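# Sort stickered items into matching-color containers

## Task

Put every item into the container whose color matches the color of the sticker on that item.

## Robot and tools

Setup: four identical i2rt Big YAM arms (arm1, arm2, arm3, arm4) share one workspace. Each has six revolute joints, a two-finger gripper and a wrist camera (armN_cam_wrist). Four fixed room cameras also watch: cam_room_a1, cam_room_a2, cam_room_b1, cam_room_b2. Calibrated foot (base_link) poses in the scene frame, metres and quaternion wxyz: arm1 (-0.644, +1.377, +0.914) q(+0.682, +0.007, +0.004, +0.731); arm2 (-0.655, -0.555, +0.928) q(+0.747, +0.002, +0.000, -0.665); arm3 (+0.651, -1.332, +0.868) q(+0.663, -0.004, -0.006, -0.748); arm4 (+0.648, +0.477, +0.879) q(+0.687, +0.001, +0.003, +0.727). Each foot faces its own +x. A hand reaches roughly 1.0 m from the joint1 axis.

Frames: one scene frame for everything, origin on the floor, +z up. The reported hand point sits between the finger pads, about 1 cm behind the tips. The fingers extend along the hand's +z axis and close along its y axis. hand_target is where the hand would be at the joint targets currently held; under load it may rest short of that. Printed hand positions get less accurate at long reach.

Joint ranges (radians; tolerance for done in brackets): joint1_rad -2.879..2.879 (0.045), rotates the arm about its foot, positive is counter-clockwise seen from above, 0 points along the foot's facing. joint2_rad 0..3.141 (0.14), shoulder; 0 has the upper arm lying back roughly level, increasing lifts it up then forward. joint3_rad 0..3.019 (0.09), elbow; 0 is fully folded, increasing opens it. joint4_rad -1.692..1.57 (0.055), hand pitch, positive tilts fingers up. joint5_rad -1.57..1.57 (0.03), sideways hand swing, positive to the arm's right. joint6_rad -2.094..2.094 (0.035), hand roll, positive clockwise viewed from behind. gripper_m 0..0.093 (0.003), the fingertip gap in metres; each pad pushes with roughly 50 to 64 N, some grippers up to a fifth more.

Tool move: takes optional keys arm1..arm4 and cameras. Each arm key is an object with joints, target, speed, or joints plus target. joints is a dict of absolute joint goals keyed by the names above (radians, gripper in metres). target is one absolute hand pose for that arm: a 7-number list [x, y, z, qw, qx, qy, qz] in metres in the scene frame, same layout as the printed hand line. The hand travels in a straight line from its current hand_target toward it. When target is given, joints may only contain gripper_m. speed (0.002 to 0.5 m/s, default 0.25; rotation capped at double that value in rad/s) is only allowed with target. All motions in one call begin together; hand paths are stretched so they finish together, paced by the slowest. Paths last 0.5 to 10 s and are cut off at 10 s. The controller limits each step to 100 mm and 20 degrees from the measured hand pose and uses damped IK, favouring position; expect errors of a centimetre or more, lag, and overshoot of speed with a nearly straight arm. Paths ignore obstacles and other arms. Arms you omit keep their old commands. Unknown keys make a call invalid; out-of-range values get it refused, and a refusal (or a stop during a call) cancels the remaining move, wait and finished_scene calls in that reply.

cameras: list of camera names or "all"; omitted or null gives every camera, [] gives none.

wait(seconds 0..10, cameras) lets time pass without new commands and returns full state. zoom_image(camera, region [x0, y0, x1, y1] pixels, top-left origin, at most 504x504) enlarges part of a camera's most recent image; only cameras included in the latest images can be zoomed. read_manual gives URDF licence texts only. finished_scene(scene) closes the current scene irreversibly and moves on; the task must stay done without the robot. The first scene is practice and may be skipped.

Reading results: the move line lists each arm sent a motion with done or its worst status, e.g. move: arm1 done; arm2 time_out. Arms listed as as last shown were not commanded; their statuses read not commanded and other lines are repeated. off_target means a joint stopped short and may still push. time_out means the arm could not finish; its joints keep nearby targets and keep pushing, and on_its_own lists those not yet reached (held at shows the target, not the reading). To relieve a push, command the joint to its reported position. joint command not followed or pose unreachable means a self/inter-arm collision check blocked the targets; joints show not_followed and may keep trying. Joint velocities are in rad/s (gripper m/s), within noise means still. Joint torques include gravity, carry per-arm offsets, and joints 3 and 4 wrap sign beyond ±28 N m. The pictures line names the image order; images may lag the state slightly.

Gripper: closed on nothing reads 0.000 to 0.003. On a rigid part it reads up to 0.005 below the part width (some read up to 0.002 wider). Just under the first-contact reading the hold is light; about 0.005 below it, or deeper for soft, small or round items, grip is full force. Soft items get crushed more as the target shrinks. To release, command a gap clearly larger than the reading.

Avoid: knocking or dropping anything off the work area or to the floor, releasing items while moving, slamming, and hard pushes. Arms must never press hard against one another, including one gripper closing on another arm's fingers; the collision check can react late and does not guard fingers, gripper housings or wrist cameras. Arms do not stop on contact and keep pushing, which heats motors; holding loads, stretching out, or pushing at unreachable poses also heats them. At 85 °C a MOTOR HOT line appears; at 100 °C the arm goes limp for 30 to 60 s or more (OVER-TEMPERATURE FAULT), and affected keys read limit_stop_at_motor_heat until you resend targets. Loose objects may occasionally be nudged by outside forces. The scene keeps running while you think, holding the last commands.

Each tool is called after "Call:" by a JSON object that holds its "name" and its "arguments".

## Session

Call:
{"name": "move", "arguments": {"cameras": ["all"]}}

Scene clock: 0.00 s.
Joint torques (N m): no reading
Motor temperatures (°C): arm1=[20 23 26 23 21 21 21] | arm2=[23 24 25 22 22 20 23] | arm3=[24 23 24 23 24 23 23] | arm4=[22 22 23 22 24 21 24]
Heat: arm1: hottest joint3_rad 26 °C; arm2: hottest joint3_rad 25 °C; arm3: hottest joint1_rad 24 °C; arm4: hottest joint5_rad 24 °C.
Joint velocities: within noise
arm1.joint_positions: joint1_rad=+0.263 joint2_rad=+0.541 joint3_rad=+1.448 joint4_rad=-1.274 joint5_rad=+0.156 joint6_rad=+0.460 gripper_m=+0.09396
arm1.joint_status: not commanded
arm1.hand: x=-0.6722 y=+1.5689 z=+1.5123 quat_wxyz=(-0.269, +0.505, -0.648, -0.503) (m; scene frame)
arm1.hand_target: x=-0.6707 y=+1.5650 z=+1.5243 quat_wxyz=(-0.273, +0.499, -0.642, -0.514) (m; scene frame)
arm1.hand_status: not commanded
arm2.joint_positions: joint1_rad=+0.198 joint2_rad=+0.259 joint3_rad=+1.632 joint4_rad=-1.245 joint5_rad=-0.167 joint6_rad=+0.724 gripper_m=+0.09396
arm2.joint_status: not commanded
arm2.hand: x=-0.6328 y=-0.5393 z=+1.6268 quat_wxyz=(-0.736, -0.518, -0.413, +0.142) (m; scene frame)
arm2.hand_target: x=-0.6348 y=-0.5332 z=+1.6300 quat_wxyz=(-0.741, -0.512, -0.410, +0.144) (m; scene frame)
arm2.hand_status: not commanded
arm3.joint_positions: joint1_rad=-0.202 joint2_rad=+0.522 joint3_rad=+1.369 joint4_rad=-1.376 joint5_rad=-0.141 joint6_rad=+0.009 gripper_m=+0.09396
arm3.joint_status: not commanded
arm3.hand: x=+0.6122 y=-1.5130 z=+1.4112 quat_wxyz=(-0.346, -0.682, -0.528, +0.369) (m; scene frame)
arm3.hand_target: x=+0.6130 y=-1.5103 z=+1.4212 quat_wxyz=(-0.352, -0.676, -0.525, +0.378) (m; scene frame)
arm3.hand_status: not commanded
arm4.joint_positions: joint1_rad=+0.128 joint2_rad=+0.492 joint3_rad=+1.422 joint4_rad=-1.388 joint5_rad=-0.180 joint6_rad=-0.624 gripper_m=+0.09396
arm4.joint_status: not commanded
arm4.hand: x=+0.5903 y=+0.6373 z=+1.4468 quat_wxyz=(-0.401, +0.802, -0.272, -0.348) (m; scene frame)
arm4.hand_target: x=+0.5910 y=+0.6334 z=+1.4564 quat_wxyz=(-0.410, +0.797, -0.269, -0.353) (m; scene frame)
arm4.hand_status: not commanded
pictures: arm1_cam_wrist, arm2_cam_wrist, arm3_cam_wrist, arm4_cam_wrist, cam_room_a1, cam_room_a2, cam_room_b1, cam_room_b2
Images, in order (width x height): arm1_cam_wrist 672x504, arm2_cam_wrist 672x504, arm3_cam_wrist 672x504, arm4_cam_wrist 672x504, cam_room_a1 672x504, cam_room_a2 672x504, cam_room_b1 672x504, cam_room_b2 672x504.

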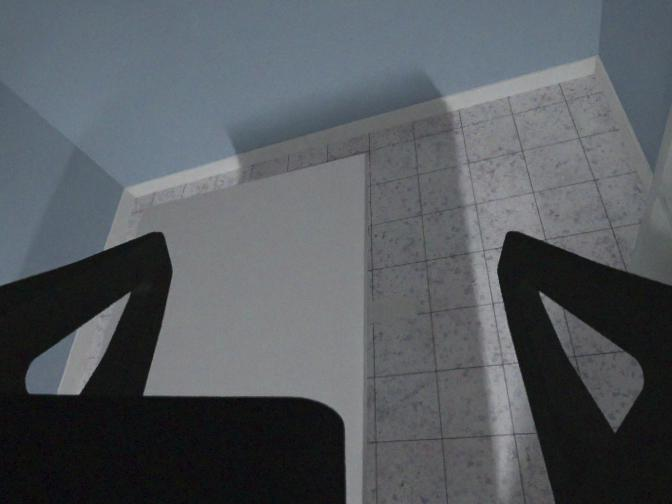

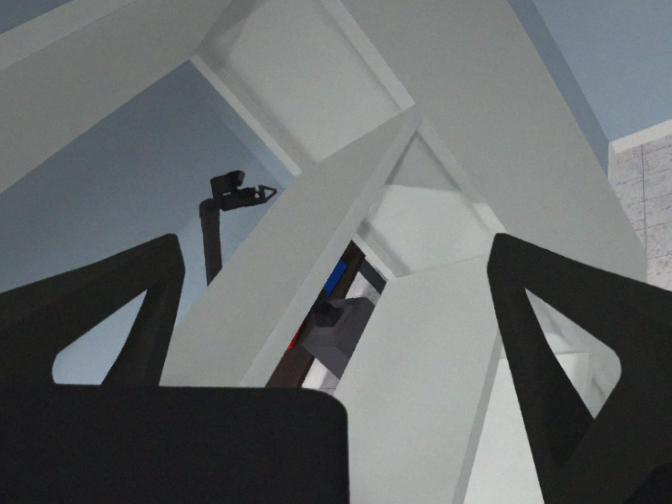

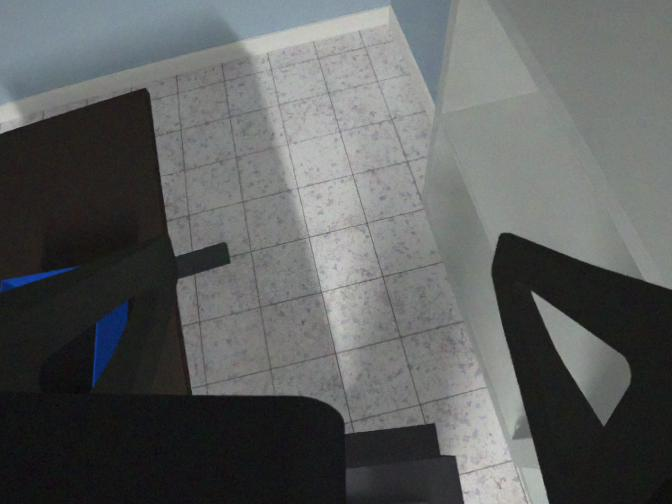

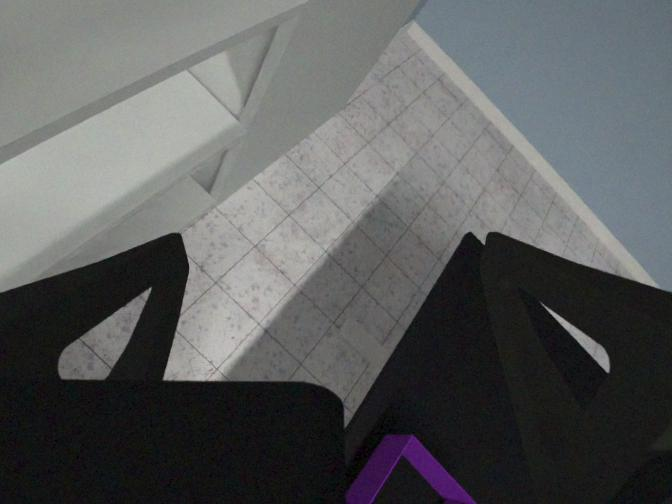

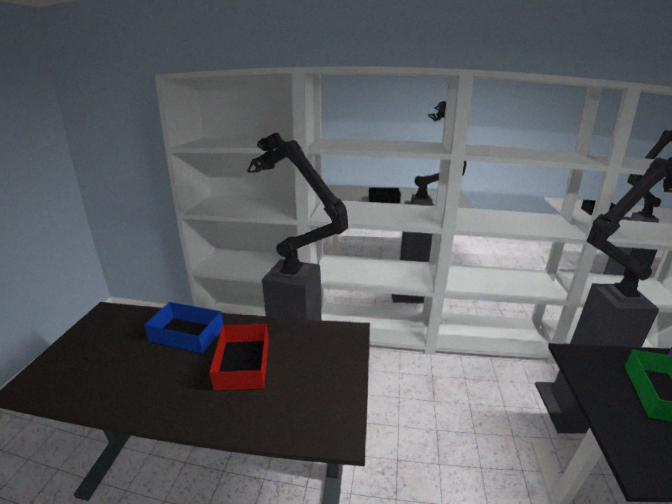

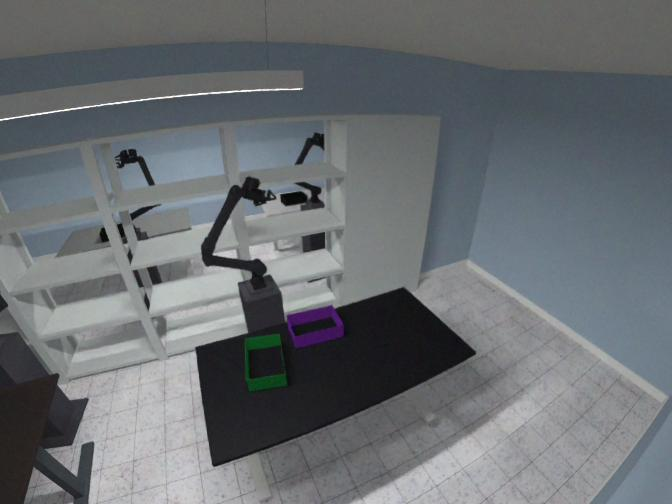

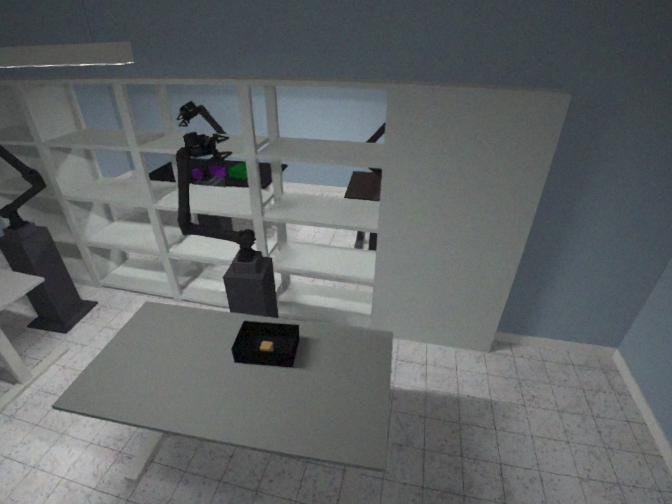

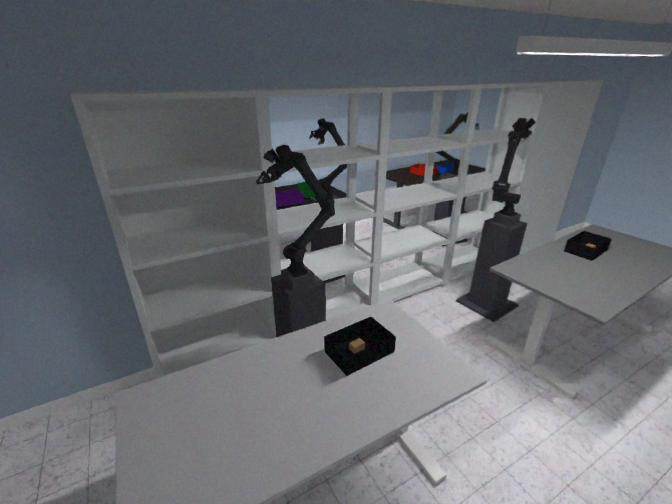

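Call:
{"name": "move", "arguments": {"arm1": {"joints":{"joint1_rad":1.57,"joint2_rad":1.4,"joint3_rad":1.6,"joint4_rad":-1.25,"joint5_rad":0,"joint6_rad":0}}, "arm2": {"joints":{"joint1_rad":-1.57,"joint2_rad":1.4,"joint3_rad":1.6,"joint4_rad":-1.25,"joint5_rad":0,"joint6_rad":0}}, "arm3": {"joints":{"joint1_rad":1.57,"joint2_rad":1.4,"joint3_rad":1.6,"joint4_rad":-1.25,"joint5_rad":0,"joint6_rad":0}}, "arm4": {"joints":{"joint1_rad":-1.57,"joint2_rad":1.4,"joint3_rad":1.6,"joint4_rad":-1.25,"joint5_rad":0,"joint6_rad":0}}, "cameras": ["arm1_cam_wrist","arm2_cam_wrist","arm3_cam_wrist","arm4_cam_wrist"]}}

Scene clock: 8.47 s.
Joint torques (N m): arm1=[-2.96 -9.47 14.05 1.35 0.08 -0.02] | arm2=[1.2 -14.97 12.38 1.55 -0.04 -0.08] | arm3=[1.2 -12.92 11.03 1.03 0.13 -0.11] | arm4=[1.2 -13.98 11.02 0.92 0.04 0.13]
Motor temperatures (°C): arm1=[20 23 27 23 21 21 21] | arm2=[23 24 26 22 22 20 23] | arm3=[24 23 25 23 24 23 23] | arm4=[22 22 24 22 24 21 24]
Heat: arm1: hottest joint3_rad 27 °C; arm2: hottest joint3_rad 26 °C; arm3: hottest joint3_rad 25 °C; arm4: hottest joint3_rad 24 °C.
move: arm1 done; arm2 done; arm3 done; arm4 done
Joint velocities: within noise
arm1.joint_positions: joint1_rad=+1.577 joint2_rad=+1.409 joint3_rad=+1.569 joint4_rad=-1.255 joint5_rad=-0.002 joint6_rad=+0.007 gripper_m=+0.09398
arm1.joint_status: all done
arm1.hand: x=-1.1544 y=+1.3380 z=+1.2793 quat_wxyz=(+0.009, +0.969, +0.034, -0.243) (m; scene frame)
arm1.hand_target: x=-1.1577 y=+1.3415 z=+1.2998 quat_wxyz=(+0.007, +0.964, +0.033, -0.265) (m; scene frame)
arm1.hand_status: not commanded
arm2.joint_positions: joint1_rad=-1.575 joint2_rad=+1.410 joint3_rad=+1.589 joint4_rad=-1.245 joint5_rad=+0.000 joint6_rad=+0.015 gripper_m=+0.09399
arm2.joint_status: all done
arm2.hand: x=-1.1755 y=-0.6148 z=+1.2946 quat_wxyz=(-0.014, -0.968, -0.048, +0.248) (m; scene frame)
arm2.hand_target: x=-1.1734 y=-0.6172 z=+1.3048 quat_wxyz=(-0.014, -0.965, -0.057, +0.256) (m; scene frame)
arm2.hand_status: not commanded
arm3.joint_positions: joint1_rad=+1.568 joint2_rad=+1.398 joint3_rad=+1.583 joint4_rad=-1.250 joint5_rad=-0.002 joint6_rad=+0.005 gripper_m=+0.09398
arm3.joint_status: all done
arm3.hand: x=+1.1647 y=-1.3905 z=+1.2395 quat_wxyz=(-0.251, -0.060, -0.966, +0.021) (m; scene frame)
arm3.hand_target: x=+1.1676 y=-1.3901 z=+1.2467 quat_wxyz=(-0.258, -0.057, -0.964, +0.022) (m; scene frame)
arm3.hand_status: not commanded
arm4.joint_positions: joint1_rad=-1.574 joint2_rad=+1.405 joint3_rad=+1.571 joint4_rad=-1.252 joint5_rad=+0.001 joint6_rad=-0.011 gripper_m=+0.09398
arm4.joint_status: all done
arm4.hand: x=+1.1665 y=+0.5055 z=+1.2375 quat_wxyz=(-0.238, +0.031, -0.971, -0.003) (m; scene frame)
arm4.hand_target: x=+1.1701 y=+0.5079 z=+1.2543 quat_wxyz=(-0.255, +0.028, -0.967, -0.006) (m; scene frame)
arm4.hand_status: not commanded
pictures: arm1_cam_wrist, arm2_cam_wrist, arm3_cam_wrist, arm4_cam_wrist
Images, in order (width x height): arm1_cam_wrist 672x504, arm2_cam_wrist 672x504, arm3_cam_wrist 672x504, arm4_cam_wrist 672x504.

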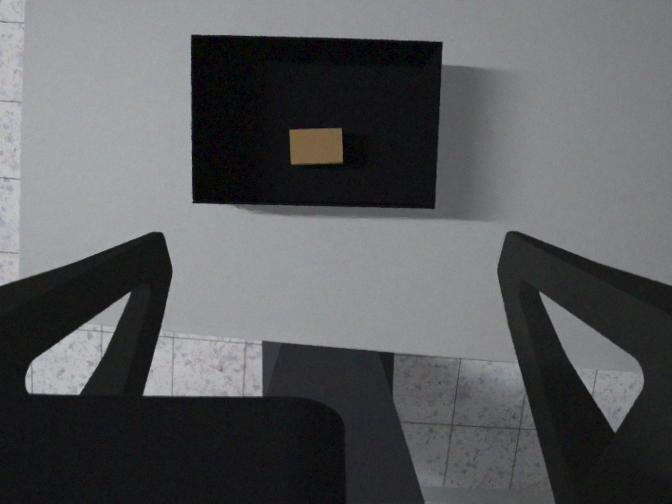

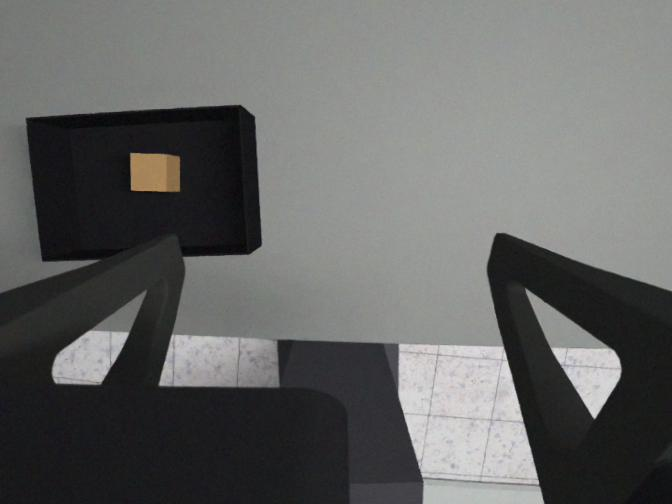

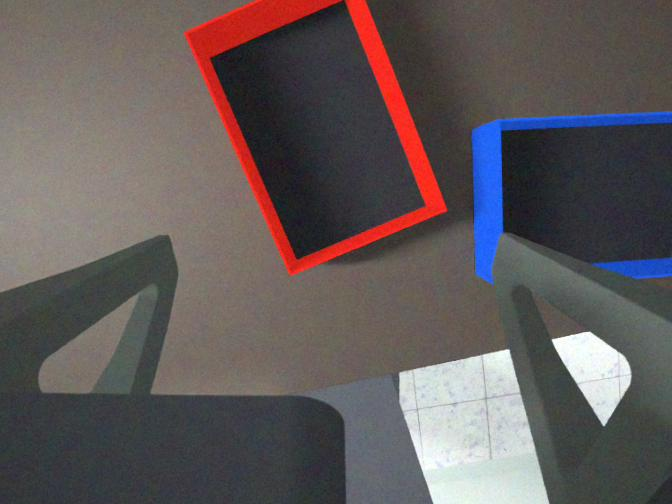

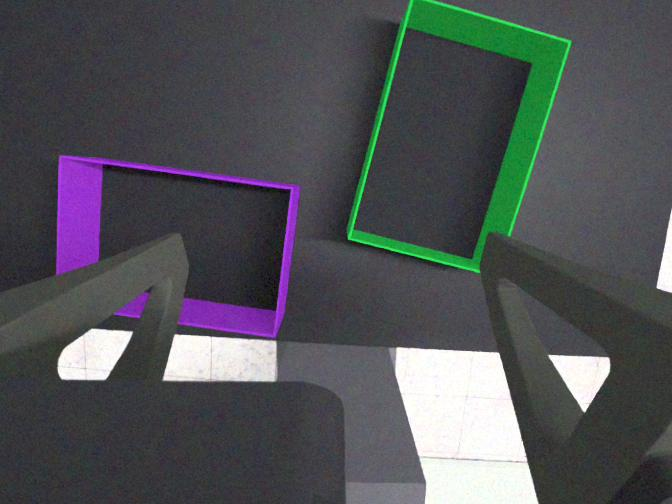

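Call:
{"name": "zoom_image", "arguments": {"camera": "arm1_cam_wrist", "region": [250, 100, 390, 200]}}

Call:
{"name": "zoom_image", "arguments": {"camera": "arm2_cam_wrist", "region": [90, 130, 230, 230]}}

Scaled by 3.600.

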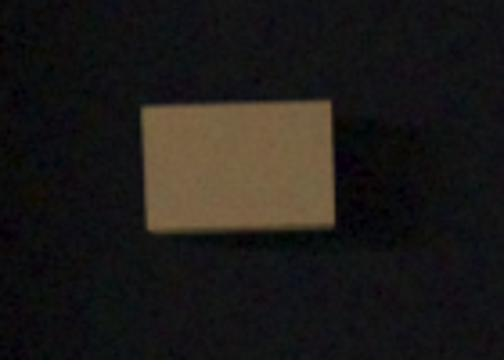

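Scaled by 3.600.

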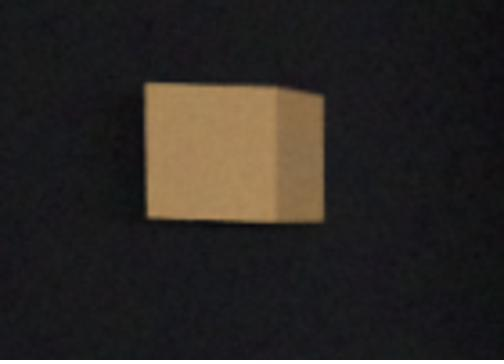

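Call:
{"name": "move", "arguments": {"arm1": {"target":[-1.25,1.325,0.97,0.006,0.982,0.034,-0.184],"speed":0.4}, "arm2": {"target":[-1.20,-0.878,0.97,0.0104,0.981,0.0557,-0.1837],"speed":0.4}, "cameras": ["arm1_cam_wrist","arm2_cam_wrist"]}}

Scene clock: 29.00 s.
Joint torques (N m): arm1=[-0.44 -15.21 10.81 1.51 0.11 0.16] | arm2=[0.03 -20.66 13.71 1.89 0.33 0.2] | arm3=[1.2 -13.16 10.93 0.99 0.11 -0.11] | arm4=[0.73 -14.27 11.08 0.92 0.06 0.13]
Motor temperatures (°C): arm1=[20 24 31 23 21 21 21] | arm2=[23 25 30 22 22 20 23] | arm3=[24 24 27 23 24 23 23] | arm4=[22 22 30 22 24 21 24]
Heat: arm1: hottest joint3_rad 31 °C; arm2: hottest joint3_rad 30 °C; arm3: hottest joint3_rad 27 °C; arm4: hottest joint3_rad 30 °C.
move: arm1 off_target; arm2 off_target
Joint velocities: within noise
arm1.joint_positions: joint1_rad=+1.578 joint2_rad=+1.875 joint3_rad=+1.308 joint4_rad=-0.690 joint5_rad=+0.002 joint6_rad=+0.010 gripper_m=+0.09398
arm1.joint_status: not commanded
arm1.hand: x=-1.2396 y=+1.3325 z=+0.9556 quat_wxyz=(+0.004, +0.986, +0.032, -0.164) (m; scene frame)
arm1.hand_target: x=-1.2495 y=+1.3249 z=+0.9701 quat_wxyz=(+0.006, +0.982, +0.034, -0.184) (m; scene frame)
arm1.hand_status: off_target (0.019 m and 2.4 deg from the pose sent, 0.324 m and 6.9 deg at the start)
arm2.joint_positions: joint1_rad=-1.101 joint2_rad=+1.928 joint3_rad=+1.364 joint4_rad=-0.737 joint5_rad=+0.158 joint6_rad=+0.423 gripper_m=+0.09399
arm2.joint_status: not commanded
arm2.hand: x=-1.1746 y=-0.8679 z=+0.9483 quat_wxyz=(+0.005, -0.986, -0.070, +0.154) (m; scene frame)
arm2.hand_target: x=-1.1986 y=-0.8770 z=+0.9710 quat_wxyz=(-0.011, -0.981, -0.056, +0.184) (m; scene frame)
arm2.hand_status: off_target (0.035 m and 4.2 deg from the pose sent, 0.419 m and 7.6 deg at the start)
arm3, arm4: as last shown
pictures: arm1_cam_wrist, arm2_cam_wrist
Images, in order (width x height): arm1_cam_wrist 672x504, arm2_cam_wrist 672x504.

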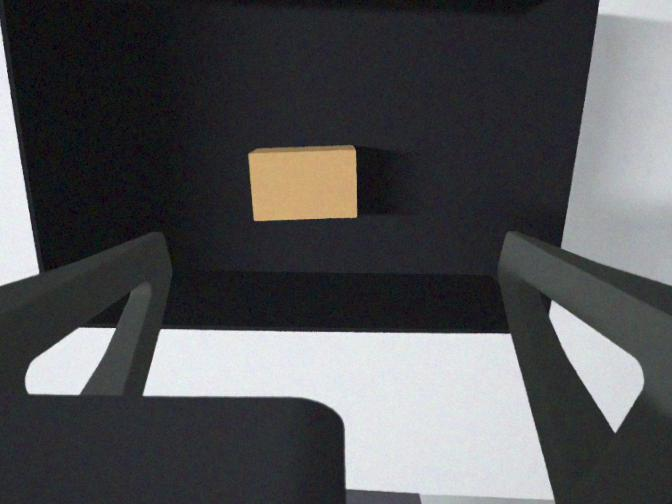

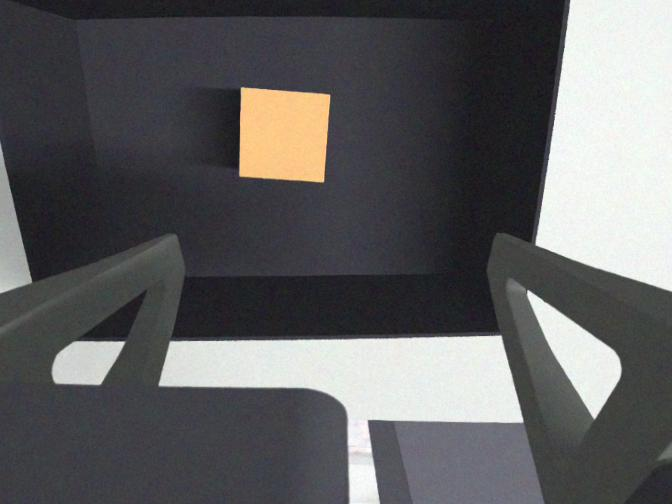

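Call:
{"name": "move", "arguments": {"arm1": {"target":[-1.264,1.304,0.86,0.006,0.982,0.034,-0.184],"speed":0.3}, "arm2": {"target":[-1.233,-0.915,0.865,0.005,0.983,0.026,-0.184],"speed":0.3}, "cameras": ["arm1_cam_wrist","arm2_cam_wrist"]}}

Scene clock: 36.93 s.
Joint torques (N m): arm1=[-1.49 -17.14 9.2 1.47 0.1 0.1] | arm2=[1.32 -22.48 12.7 1.61 0.37 0.21] | arm3=[1.14 -13.27 10.97 1.01 0.11 -0.11] | arm4=[1.2 -13.74 11.06 0.87 0.07 0.13]
Motor temperatures (°C): arm1=[20 24 31 23 21 21 21] | arm2=[23 25 31 22 22 20 23] | arm3=[24 24 28 23 24 23 23] | arm4=[22 22 32 22 24 21 24]
Heat: arm1: hottest joint3_rad 31 °C; arm2: hottest joint3_rad 31 °C; arm3: hottest joint3_rad 28 °C; arm4: hottest joint3_rad 32 °C.
move: arm1 off_target; arm2 off_target
Joint velocities: within noise
arm1.joint_positions: joint1_rad=+1.620 joint2_rad=+2.083 joint3_rad=+1.292 joint4_rad=-0.468 joint5_rad=+0.014 joint6_rad=+0.044 gripper_m=+0.09398
arm1.joint_status: not commanded
arm1.hand: x=-1.2514 y=+1.3082 z=+0.8448 quat_wxyz=(+0.004, +0.986, +0.036, -0.163) (m; scene frame)
arm1.hand_target: x=-1.2636 y=+1.3039 z=+0.8602 quat_wxyz=(+0.006, +0.982, +0.034, -0.184) (m; scene frame)
arm1.hand_status: off_target (0.020 m and 2.5 deg from the pose sent, 0.103 m and 2.4 deg at the start)
arm2.joint_positions: joint1_rad=-1.090 joint2_rad=+2.184 joint3_rad=+1.498 joint4_rad=-0.612 joint5_rad=+0.185 joint6_rad=+0.507 gripper_m=+0.09399
arm2.joint_status: not commanded
arm2.hand: x=-1.2153 y=-0.8976 z=+0.8510 quat_wxyz=(+0.009, -0.986, -0.032, +0.162) (m; scene frame)
arm2.hand_target: x=-1.2320 y=-0.9143 z=+0.8657 quat_wxyz=(-0.005, -0.983, -0.026, +0.184) (m; scene frame)
arm2.hand_status: off_target (0.029 m and 3.1 deg from the pose sent, 0.112 m and 6.3 deg at the start)
arm3, arm4: as last shown
pictures: arm1_cam_wrist, arm2_cam_wrist
Images, in order (width x height): arm1_cam_wrist 672x504, arm2_cam_wrist 672x504.

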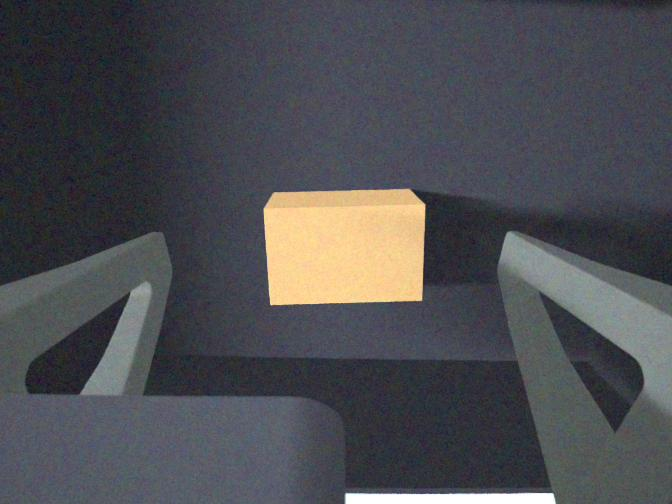

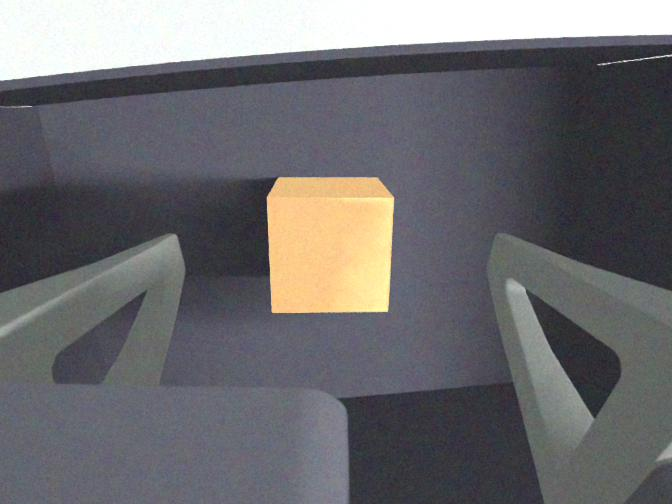

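Call:
{"name": "move", "arguments": {"arm1": {"target":[-1.242,1.309,0.785,0.006,0.982,0.034,-0.184],"speed":0.2}, "arm2": {"target":[-1.211,-0.917,0.785,0.005,0.983,0.026,-0.184],"speed":0.2}, "cameras": ["arm1_cam_wrist","arm2_cam_wrist"]}}

Scene clock: 43.57 s.
Joint torques (N m): arm1=[-1.55 -16.09 7.36 1.44 0.06 0.04] | arm2=[1.2 -21.42 7.92 2 0.36 0.2] | arm3=[1.2 -13.16 10.93 1.02 0.11 -0.1] | arm4=[1.14 -14.04 10.97 0.88 0.05 0.15]
Motor temperatures (°C): arm1=[20 24 30 23 21 21 21] | arm2=[23 25 31 22 22 20 23] | arm3=[24 24 28 23 24 23 23] | arm4=[22 22 33 22 24 21 24]
Heat: arm1: hottest joint3_rad 30 °C; arm2: hottest joint3_rad 31 °C; arm3: hottest joint3_rad 28 °C; arm4: hottest joint3_rad 33 °C.
move: arm1 done; arm2 off_target
Joint velocities: within noise
arm1.joint_positions: joint1_rad=+1.620 joint2_rad=+2.178 joint3_rad=+1.216 joint4_rad=-0.279 joint5_rad=+0.014 joint6_rad=+0.044 gripper_m=+0.09398
arm1.joint_status: not commanded
arm1.hand: x=-1.2337 y=+1.3106 z=+0.7797 quat_wxyz=(+0.005, +0.984, +0.036, -0.172) (m; scene frame)
arm1.hand_target: x=-1.2418 y=+1.3089 z=+0.7850 quat_wxyz=(+0.006, +0.982, +0.034, -0.184) (m; scene frame)
arm1.hand_status: done (0.010 m and 1.5 deg from the pose sent, 0.061 m and 2.5 deg at the start)
arm2.joint_positions: joint1_rad=-1.064 joint2_rad=+2.277 joint3_rad=+1.488 joint4_rad=-0.453 joint5_rad=+0.193 joint6_rad=+0.530 gripper_m=+0.09399
arm2.joint_status: not commanded
arm2.hand: x=-1.2154 y=-0.9168 z=+0.7995 quat_wxyz=(-0.007, -0.982, -0.031, +0.187) (m; scene frame)
arm2.hand_target: x=-1.2106 y=-0.9168 z=+0.7852 quat_wxyz=(-0.005, -0.983, -0.026, +0.184) (m; scene frame)
arm2.hand_status: off_target (0.015 m and 0.7 deg from the pose sent, 0.069 m and 3.1 deg at the start)
arm3, arm4: as last shown
pictures: arm1_cam_wrist, arm2_cam_wrist
Images, in order (width x height): arm1_cam_wrist 672x504, arm2_cam_wrist 672x504.

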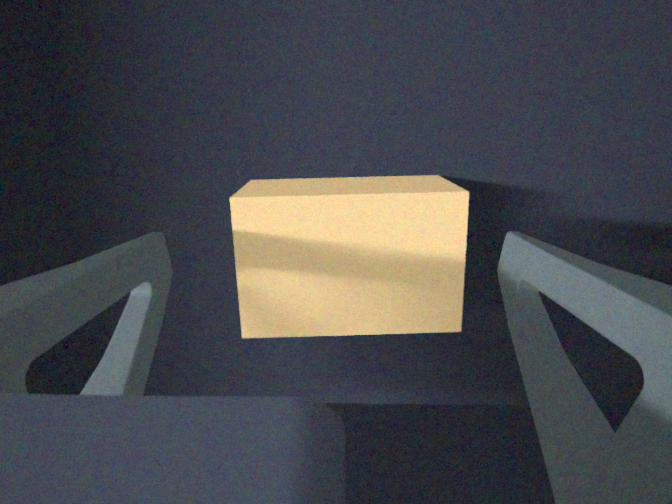

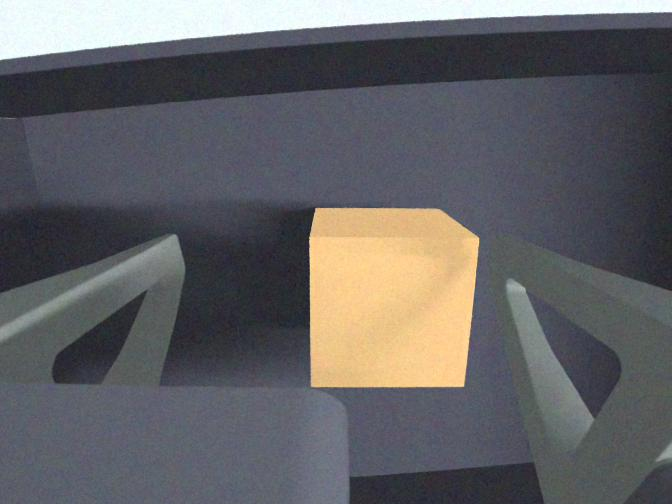

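Call:
{"name": "move", "arguments": {"arm1": {"target":[-1.228,1.314,0.742,0.006,0.982,0.034,-0.184],"speed":0.12}, "arm2": {"target":[-1.183,-0.894,0.785,0.005,0.983,0.026,-0.184],"speed":0.15}, "cameras": ["arm1_cam_wrist","arm2_cam_wrist"]}}

Scene clock: 51.50 s.
Joint torques (N m): arm1=[-2.32 -15.5 6.38 1.54 -0.03 0.02] | arm2=[0.79 -23.47 6.94 1.92 0.3 0.17] | arm3=[1.26 -13.16 10.96 1.01 0.11 -0.1] | arm4=[0.85 -13.98 11.07 0.85 0.04 0.15]
Motor temperatures (°C): arm1=[20 25 30 23 21 21 21] | arm2=[23 25 31 22 22 20 23] | arm3=[24 24 29 23 24 23 23] | arm4=[22 23 34 22 24 21 24]
Heat: arm1: hottest joint3_rad 30 °C; arm2: hottest joint3_rad 31 °C; arm3: hottest joint3_rad 29 °C; arm4: hottest joint3_rad 34 °C.
move: arm1 done; arm2 done
Joint velocities: within noise
arm1.joint_positions: joint1_rad=+1.620 joint2_rad=+2.245 joint3_rad=+1.187 joint4_rad=-0.172 joint5_rad=+0.014 joint6_rad=+0.044 gripper_m=+0.09398
arm1.joint_status: not commanded
arm1.hand: x=-1.2237 y=+1.3120 z=+0.7424 quat_wxyz=(+0.005, +0.984, +0.036, -0.177) (m; scene frame)
arm1.hand_target: x=-1.2279 y=+1.3139 z=+0.7420 quat_wxyz=(+0.006, +0.982, +0.034, -0.184) (m; scene frame)
arm1.hand_status: done (0.005 m and 0.8 deg from the pose sent, 0.038 m and 1.5 deg at the start)
arm2.joint_positions: joint1_rad=-1.064 joint2_rad=+2.252 joint3_rad=+1.356 joint4_rad=-0.380 joint5_rad=+0.193 joint6_rad=+0.530 gripper_m=+0.09399
arm2.joint_status: not commanded
arm2.hand: x=-1.1793 y=-0.8908 z=+0.7772 quat_wxyz=(+0.002, -0.984, -0.032, +0.174) (m; scene frame)
arm2.hand_target: x=-1.1828 y=-0.8940 z=+0.7849 quat_wxyz=(-0.005, -0.983, -0.026, +0.184) (m; scene frame)
arm2.hand_status: done (0.009 m and 1.6 deg from the pose sent, 0.042 m and 0.7 deg at the start)
arm3, arm4: as last shown
pictures: arm1_cam_wrist, arm2_cam_wrist
Images, in order (width x height): arm1_cam_wrist 672x504, arm2_cam_wrist 672x504.

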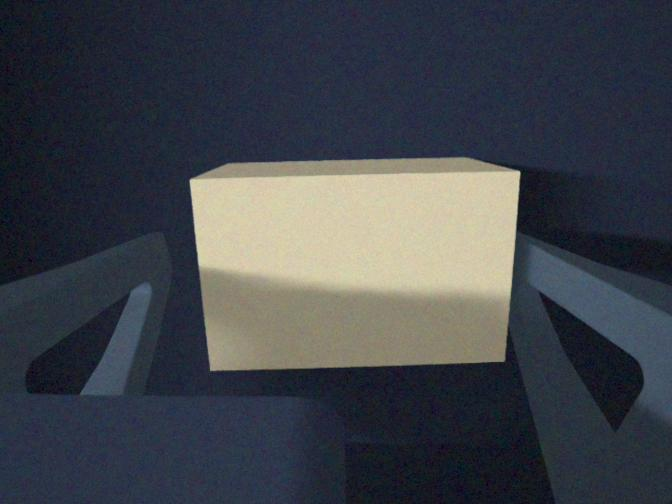

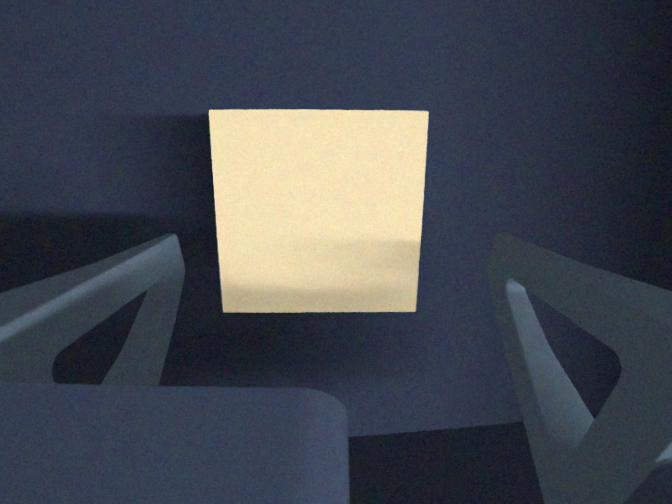

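Call:
{"name": "move", "arguments": {"arm1": {"joints":{"gripper_m":0.06}}, "arm2": {"target":[-1.181,-0.899,0.742,0.005,0.983,0.026,-0.184],"speed":0.12}, "cameras": ["arm1_cam_wrist","arm2_cam_wrist"]}}

Call:
{"name": "move", "arguments": {"arm2": {"joints":{"gripper_m":0.04}}, "arm1": {"target":[-1.12,1.32,1.02,0.006,0.982,0.034,-0.184],"speed":0.3}, "cameras": ["arm1_cam_wrist","arm2_cam_wrist","cam_room_b1","cam_room_b2"]}}

Scene clock: 58.00 s.
Joint torques (N m): arm1=[-2.9 -15.21 6.26 1.36 0.01 0.04] | arm2=[1.49 -19.96 8.39 1.98 0.36 0.22] | arm3=[1.14 -13.22 10.96 1.01 0.12 -0.11] | arm4=[1.2 -14.04 11.06 1.03 0.07 0.17]
Motor temperatures (°C): arm1=[20 24 30 23 21 21 21] | arm2=[23 26 30 22 22 20 23] | arm3=[24 24 29 23 24 23 23] | arm4=[22 23 35 22 24 21 24]
Heat: arm1: hottest joint3_rad 30 °C; arm2: hottest joint3_rad 30 °C; arm3: hottest joint3_rad 29 °C; arm4: hottest joint3_rad 35 °C.
move: arm1 off_target; arm2 off_target
Joint velocities: within noise
arm1.joint_positions: joint1_rad=+1.620 joint2_rad=+2.245 joint3_rad=+1.187 joint4_rad=-0.172 joint5_rad=+0.013 joint6_rad=+0.044 gripper_m=+0.06873
arm1.joint_status: gripper_m off_target (ended at +0.06876, target +0.06000)
arm1.hand: x=-1.2237 y=+1.3119 z=+0.7425 quat_wxyz=(+0.006, +0.983, +0.036, -0.177) (m; scene frame)
arm1.hand_target: x=-1.2279 y=+1.3139 z=+0.7420 quat_wxyz=(+0.006, +0.982, +0.034, -0.184) (m; scene frame)
arm1.hand_status: not commanded
arm2.joint_positions: joint1_rad=-1.063 joint2_rad=+2.301 joint3_rad=+1.356 joint4_rad=-0.313 joint5_rad=+0.195 joint6_rad=+0.535 gripper_m=+0.09399
arm2.joint_status: not commanded
arm2.hand: x=-1.1797 y=-0.8919 z=+0.7525 quat_wxyz=(-0.003, -0.983, -0.029, +0.181) (m; scene frame)
arm2.hand_target: x=-1.1806 y=-0.8987 z=+0.7422 quat_wxyz=(-0.005, -0.983, -0.026, +0.184) (m; scene frame)
arm2.hand_status: off_target (0.013 m and 0.6 deg from the pose sent, 0.036 m and 1.6 deg at the start)
arm3, arm4: as last shown
pictures: arm1_cam_wrist, arm2_cam_wrist
Images, in order (width x height): arm1_cam_wrist 672x504, arm2_cam_wrist 672x504.

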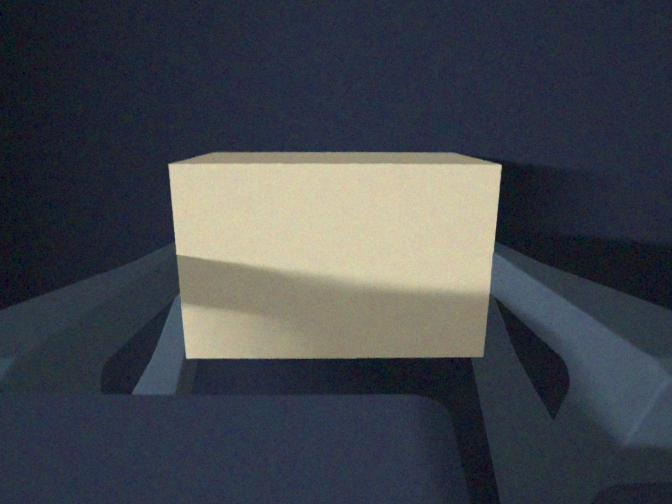

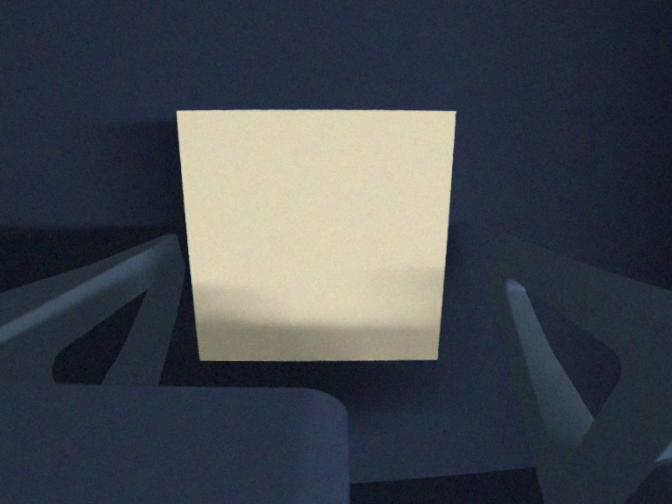

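Scene clock: 59.70 s.
Joint torques (N m): arm1=[-0.5 -8.88 10.86 0.69 0.11 0.11] | arm2=[1.38 -19.9 8.39 1.95 0.31 0.2] | arm3=[1.14 -13.22 11 1.03 0.11 -0.1] | arm4=[0.85 -13.8 11.02 0.81 0.04 0.16]
Motor temperatures (°C): arm1=[20 25 30 23 21 21 21] | arm2=[23 26 30 22 22 20 23] | arm3=[24 24 29 23 24 23 23] | arm4=[22 23 35 22 24 21 24]
Heat: arm1: hottest joint3_rad 30 °C; arm2: hottest joint3_rad 30 °C; arm3: hottest joint3_rad 29 °C; arm4: hottest joint3_rad 35 °C.
move: arm1 done; arm2 off_target
Joint velocities: within noise
arm1.joint_positions: joint1_rad=+1.620 joint2_rad=+1.491 joint3_rad=+0.981 joint4_rad=-0.705 joint5_rad=+0.015 joint6_rad=+0.047 gripper_m=+0.06874
arm1.joint_status: not commanded
arm1.hand: x=-1.1176 y=+1.3235 z=+1.0179 quat_wxyz=(+0.006, +0.982, +0.034, -0.185) (m; scene frame)
arm1.hand_target: x=-1.1200 y=+1.3199 z=+1.0202 quat_wxyz=(+0.006, +0.982, +0.034, -0.184) (m; scene frame)
arm1.hand_status: done (0.005 m and 0.1 deg from the pose sent, 0.296 m and 0.8 deg at the start)
arm2.joint_positions: joint1_rad=-1.063 joint2_rad=+2.301 joint3_rad=+1.356 joint4_rad=-0.313 joint5_rad=+0.196 joint6_rad=+0.536 gripper_m=+0.05317
arm2.joint_status: gripper_m off_target (ended at +0.05320, target +0.04000)
arm2.hand: x=-1.1799 y=-0.8919 z=+0.7526 quat_wxyz=(-0.003, -0.983, -0.029, +0.181) (m; scene frame)
arm2.hand_target: x=-1.1806 y=-0.8987 z=+0.7422 quat_wxyz=(-0.005, -0.983, -0.026, +0.184) (m; scene frame)
arm2.hand_status: not commanded
arm3, arm4: as last shown
pictures: arm1_cam_wrist, arm2_cam_wrist, cam_room_b1, cam_room_b2
Images, in order (width x height): arm1_cam_wrist 672x504, arm2_cam_wrist 672x504, cam_room_b1 672x504, cam_room_b2 672x504.

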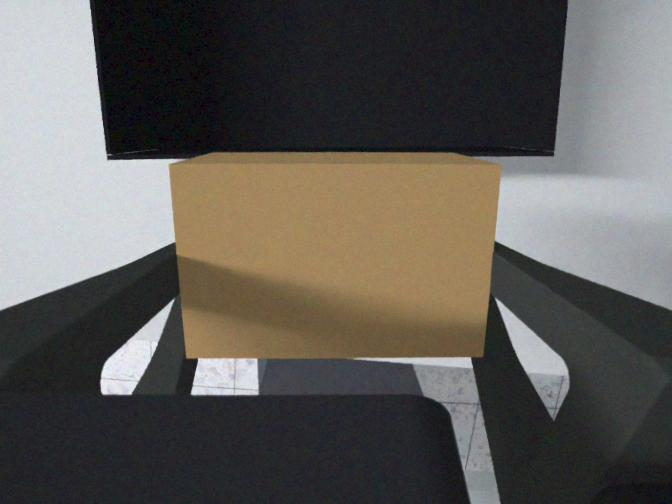

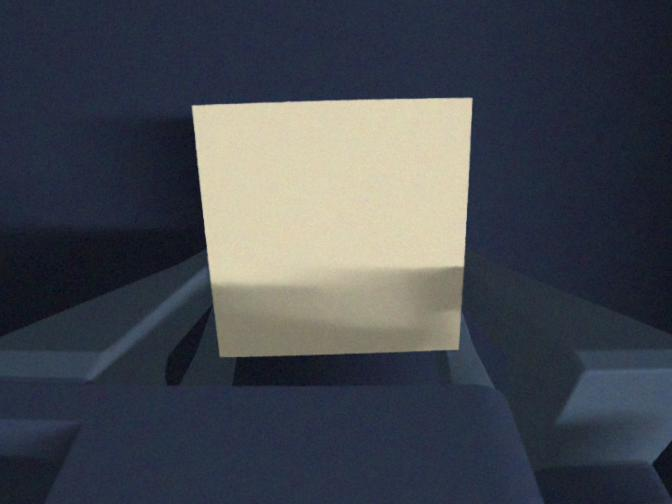

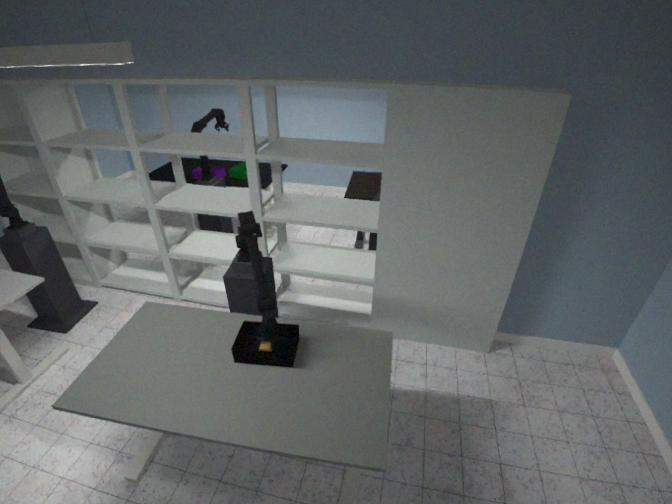

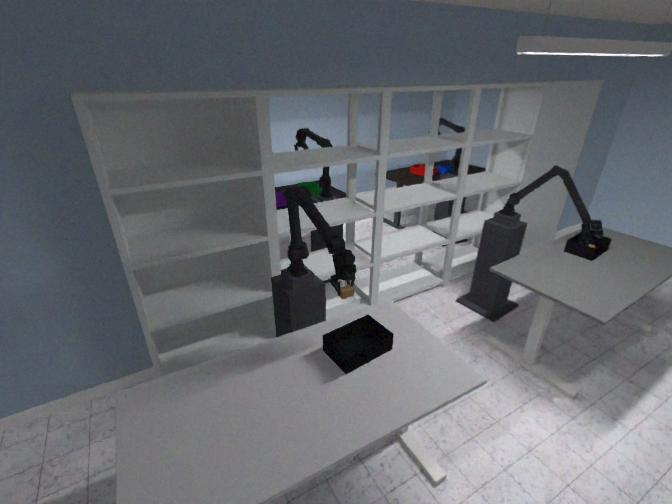

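Call:
{"name": "zoom_image", "arguments": {"camera": "cam_room_b2", "region": [310, 260, 390, 320]}}

Call:
{"name": "move", "arguments": {"arm2": {"target":[-1.08,-0.82,1.02,0.005,0.983,0.026,-0.184],"speed":0.3}, "arm1": {"joints":{"joint1_rad":1.1,"joint2_rad":1.0,"joint3_rad":1.35,"joint4_rad":0.2}}, "cameras": ["cam_room_b1","cam_room_b2"]}}

Call:
{"name": "zoom_image", "arguments": {"camera": "cam_room_b2", "region": [230, 120, 390, 240]}}

Call:
{"name": "zoom_image", "arguments": {"camera": "cam_room_b1", "region": [200, 200, 320, 340]}}

Scaled by 6.300.

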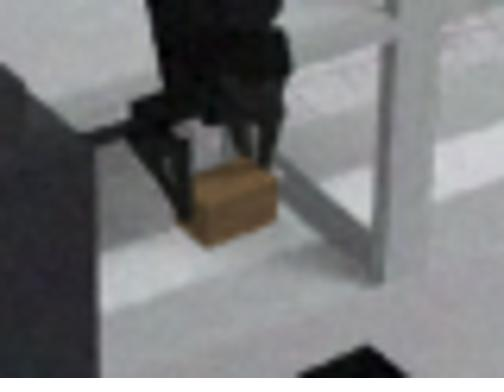

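Scene clock: 67.47 s.
Joint torques (N m): arm1=[-1.61 -4.37 12.63 2.09 -0.11 0.1] | arm2=[0.79 -14.33 9.35 0.92 0.19 0.11] | arm3=[1.2 -13.1 10.97 1.05 0.11 -0.11] | arm4=[0.97 -14.15 11.02 0.99 0.04 0.13]
Motor temperatures (°C): arm1=[20 24 31 23 21 21 21] | arm2=[23 26 29 22 22 20 23] | arm3=[24 24 30 23 24 23 23] | arm4=[22 23 36 22 24 21 24]
Heat: arm1: hottest joint3_rad 31 °C; arm2: hottest joint3_rad 29 °C; arm3: hottest joint3_rad 30 °C; arm4: hottest joint3_rad 36 °C.
move: arm1 done; arm2 off_target
Joint velocities: within noise
arm1.joint_positions: joint1_rad=+1.097 joint2_rad=+1.013 joint3_rad=+1.333 joint4_rad=+0.184 joint5_rad=+0.019 joint6_rad=+0.049 gripper_m=+0.06875
arm1.joint_status: all done
arm1.hand: x=-1.0512 y=+1.5592 z=+1.6472 quat_wxyz=(-0.157, +0.487, -0.122, -0.850) (m; scene frame)
arm1.hand_target: x=-1.0385 y=+1.5519 z=+1.6659 quat_wxyz=(-0.155, +0.467, -0.118, -0.862) (m; scene frame)
arm1.hand_status: not commanded
arm2.joint_positions: joint1_rad=-1.063 joint2_rad=+1.560 joint3_rad=+1.071 joint4_rad=-0.734 joint5_rad=+0.196 joint6_rad=+0.536 gripper_m=+0.05317
arm2.joint_status: not commanded
arm2.hand: x=-1.0850 y=-0.8239 z=+1.0288 quat_wxyz=(-0.012, -0.980, -0.027, +0.196) (m; scene frame)
arm2.hand_target: x=-1.0800 y=-0.8200 z=+1.0202 quat_wxyz=(-0.005, -0.983, -0.026, +0.184) (m; scene frame)
arm2.hand_status: off_target (0.011 m and 1.6 deg from the pose sent, 0.294 m and 0.5 deg at the start)
arm3, arm4: as last shown
pictures: cam_room_b1, cam_room_b2
Images, in order (width x height): cam_room_b1 672x504, cam_room_b2 672x504.

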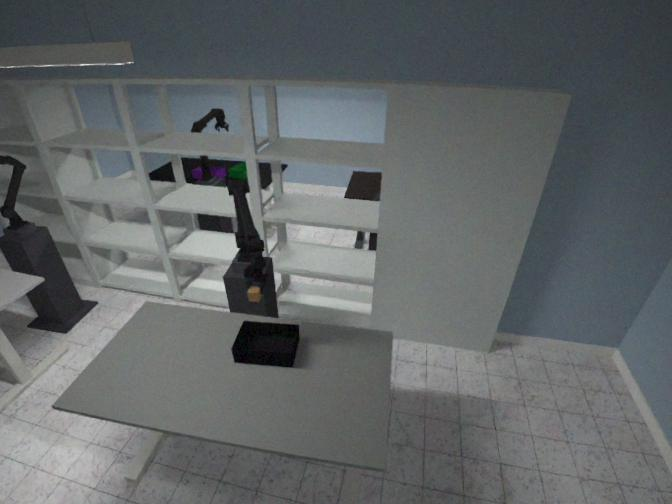

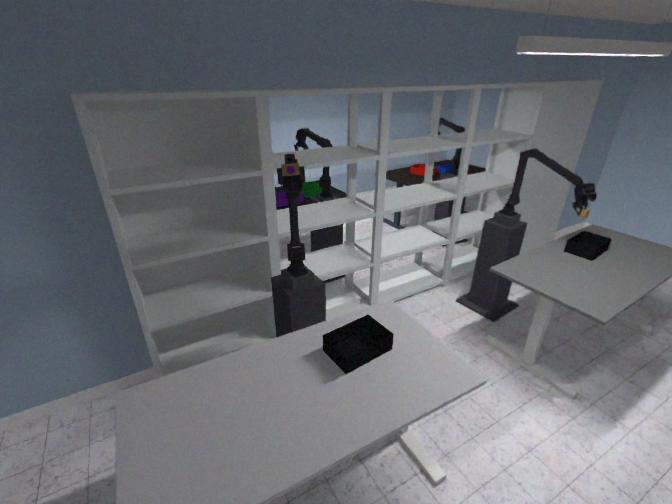

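Scaled by 3.150.

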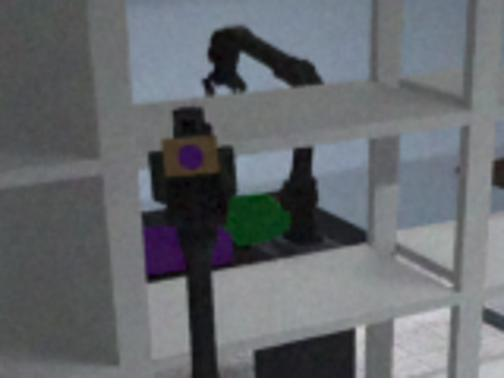

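Scaled by 3.600.

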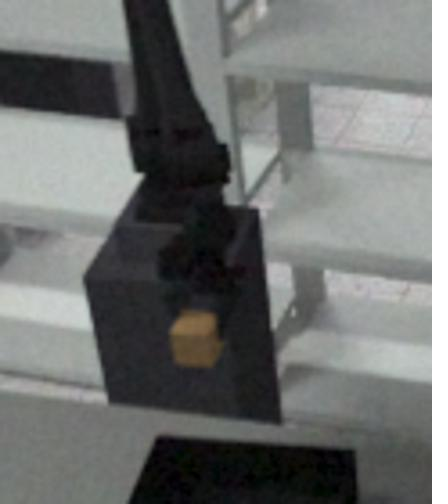

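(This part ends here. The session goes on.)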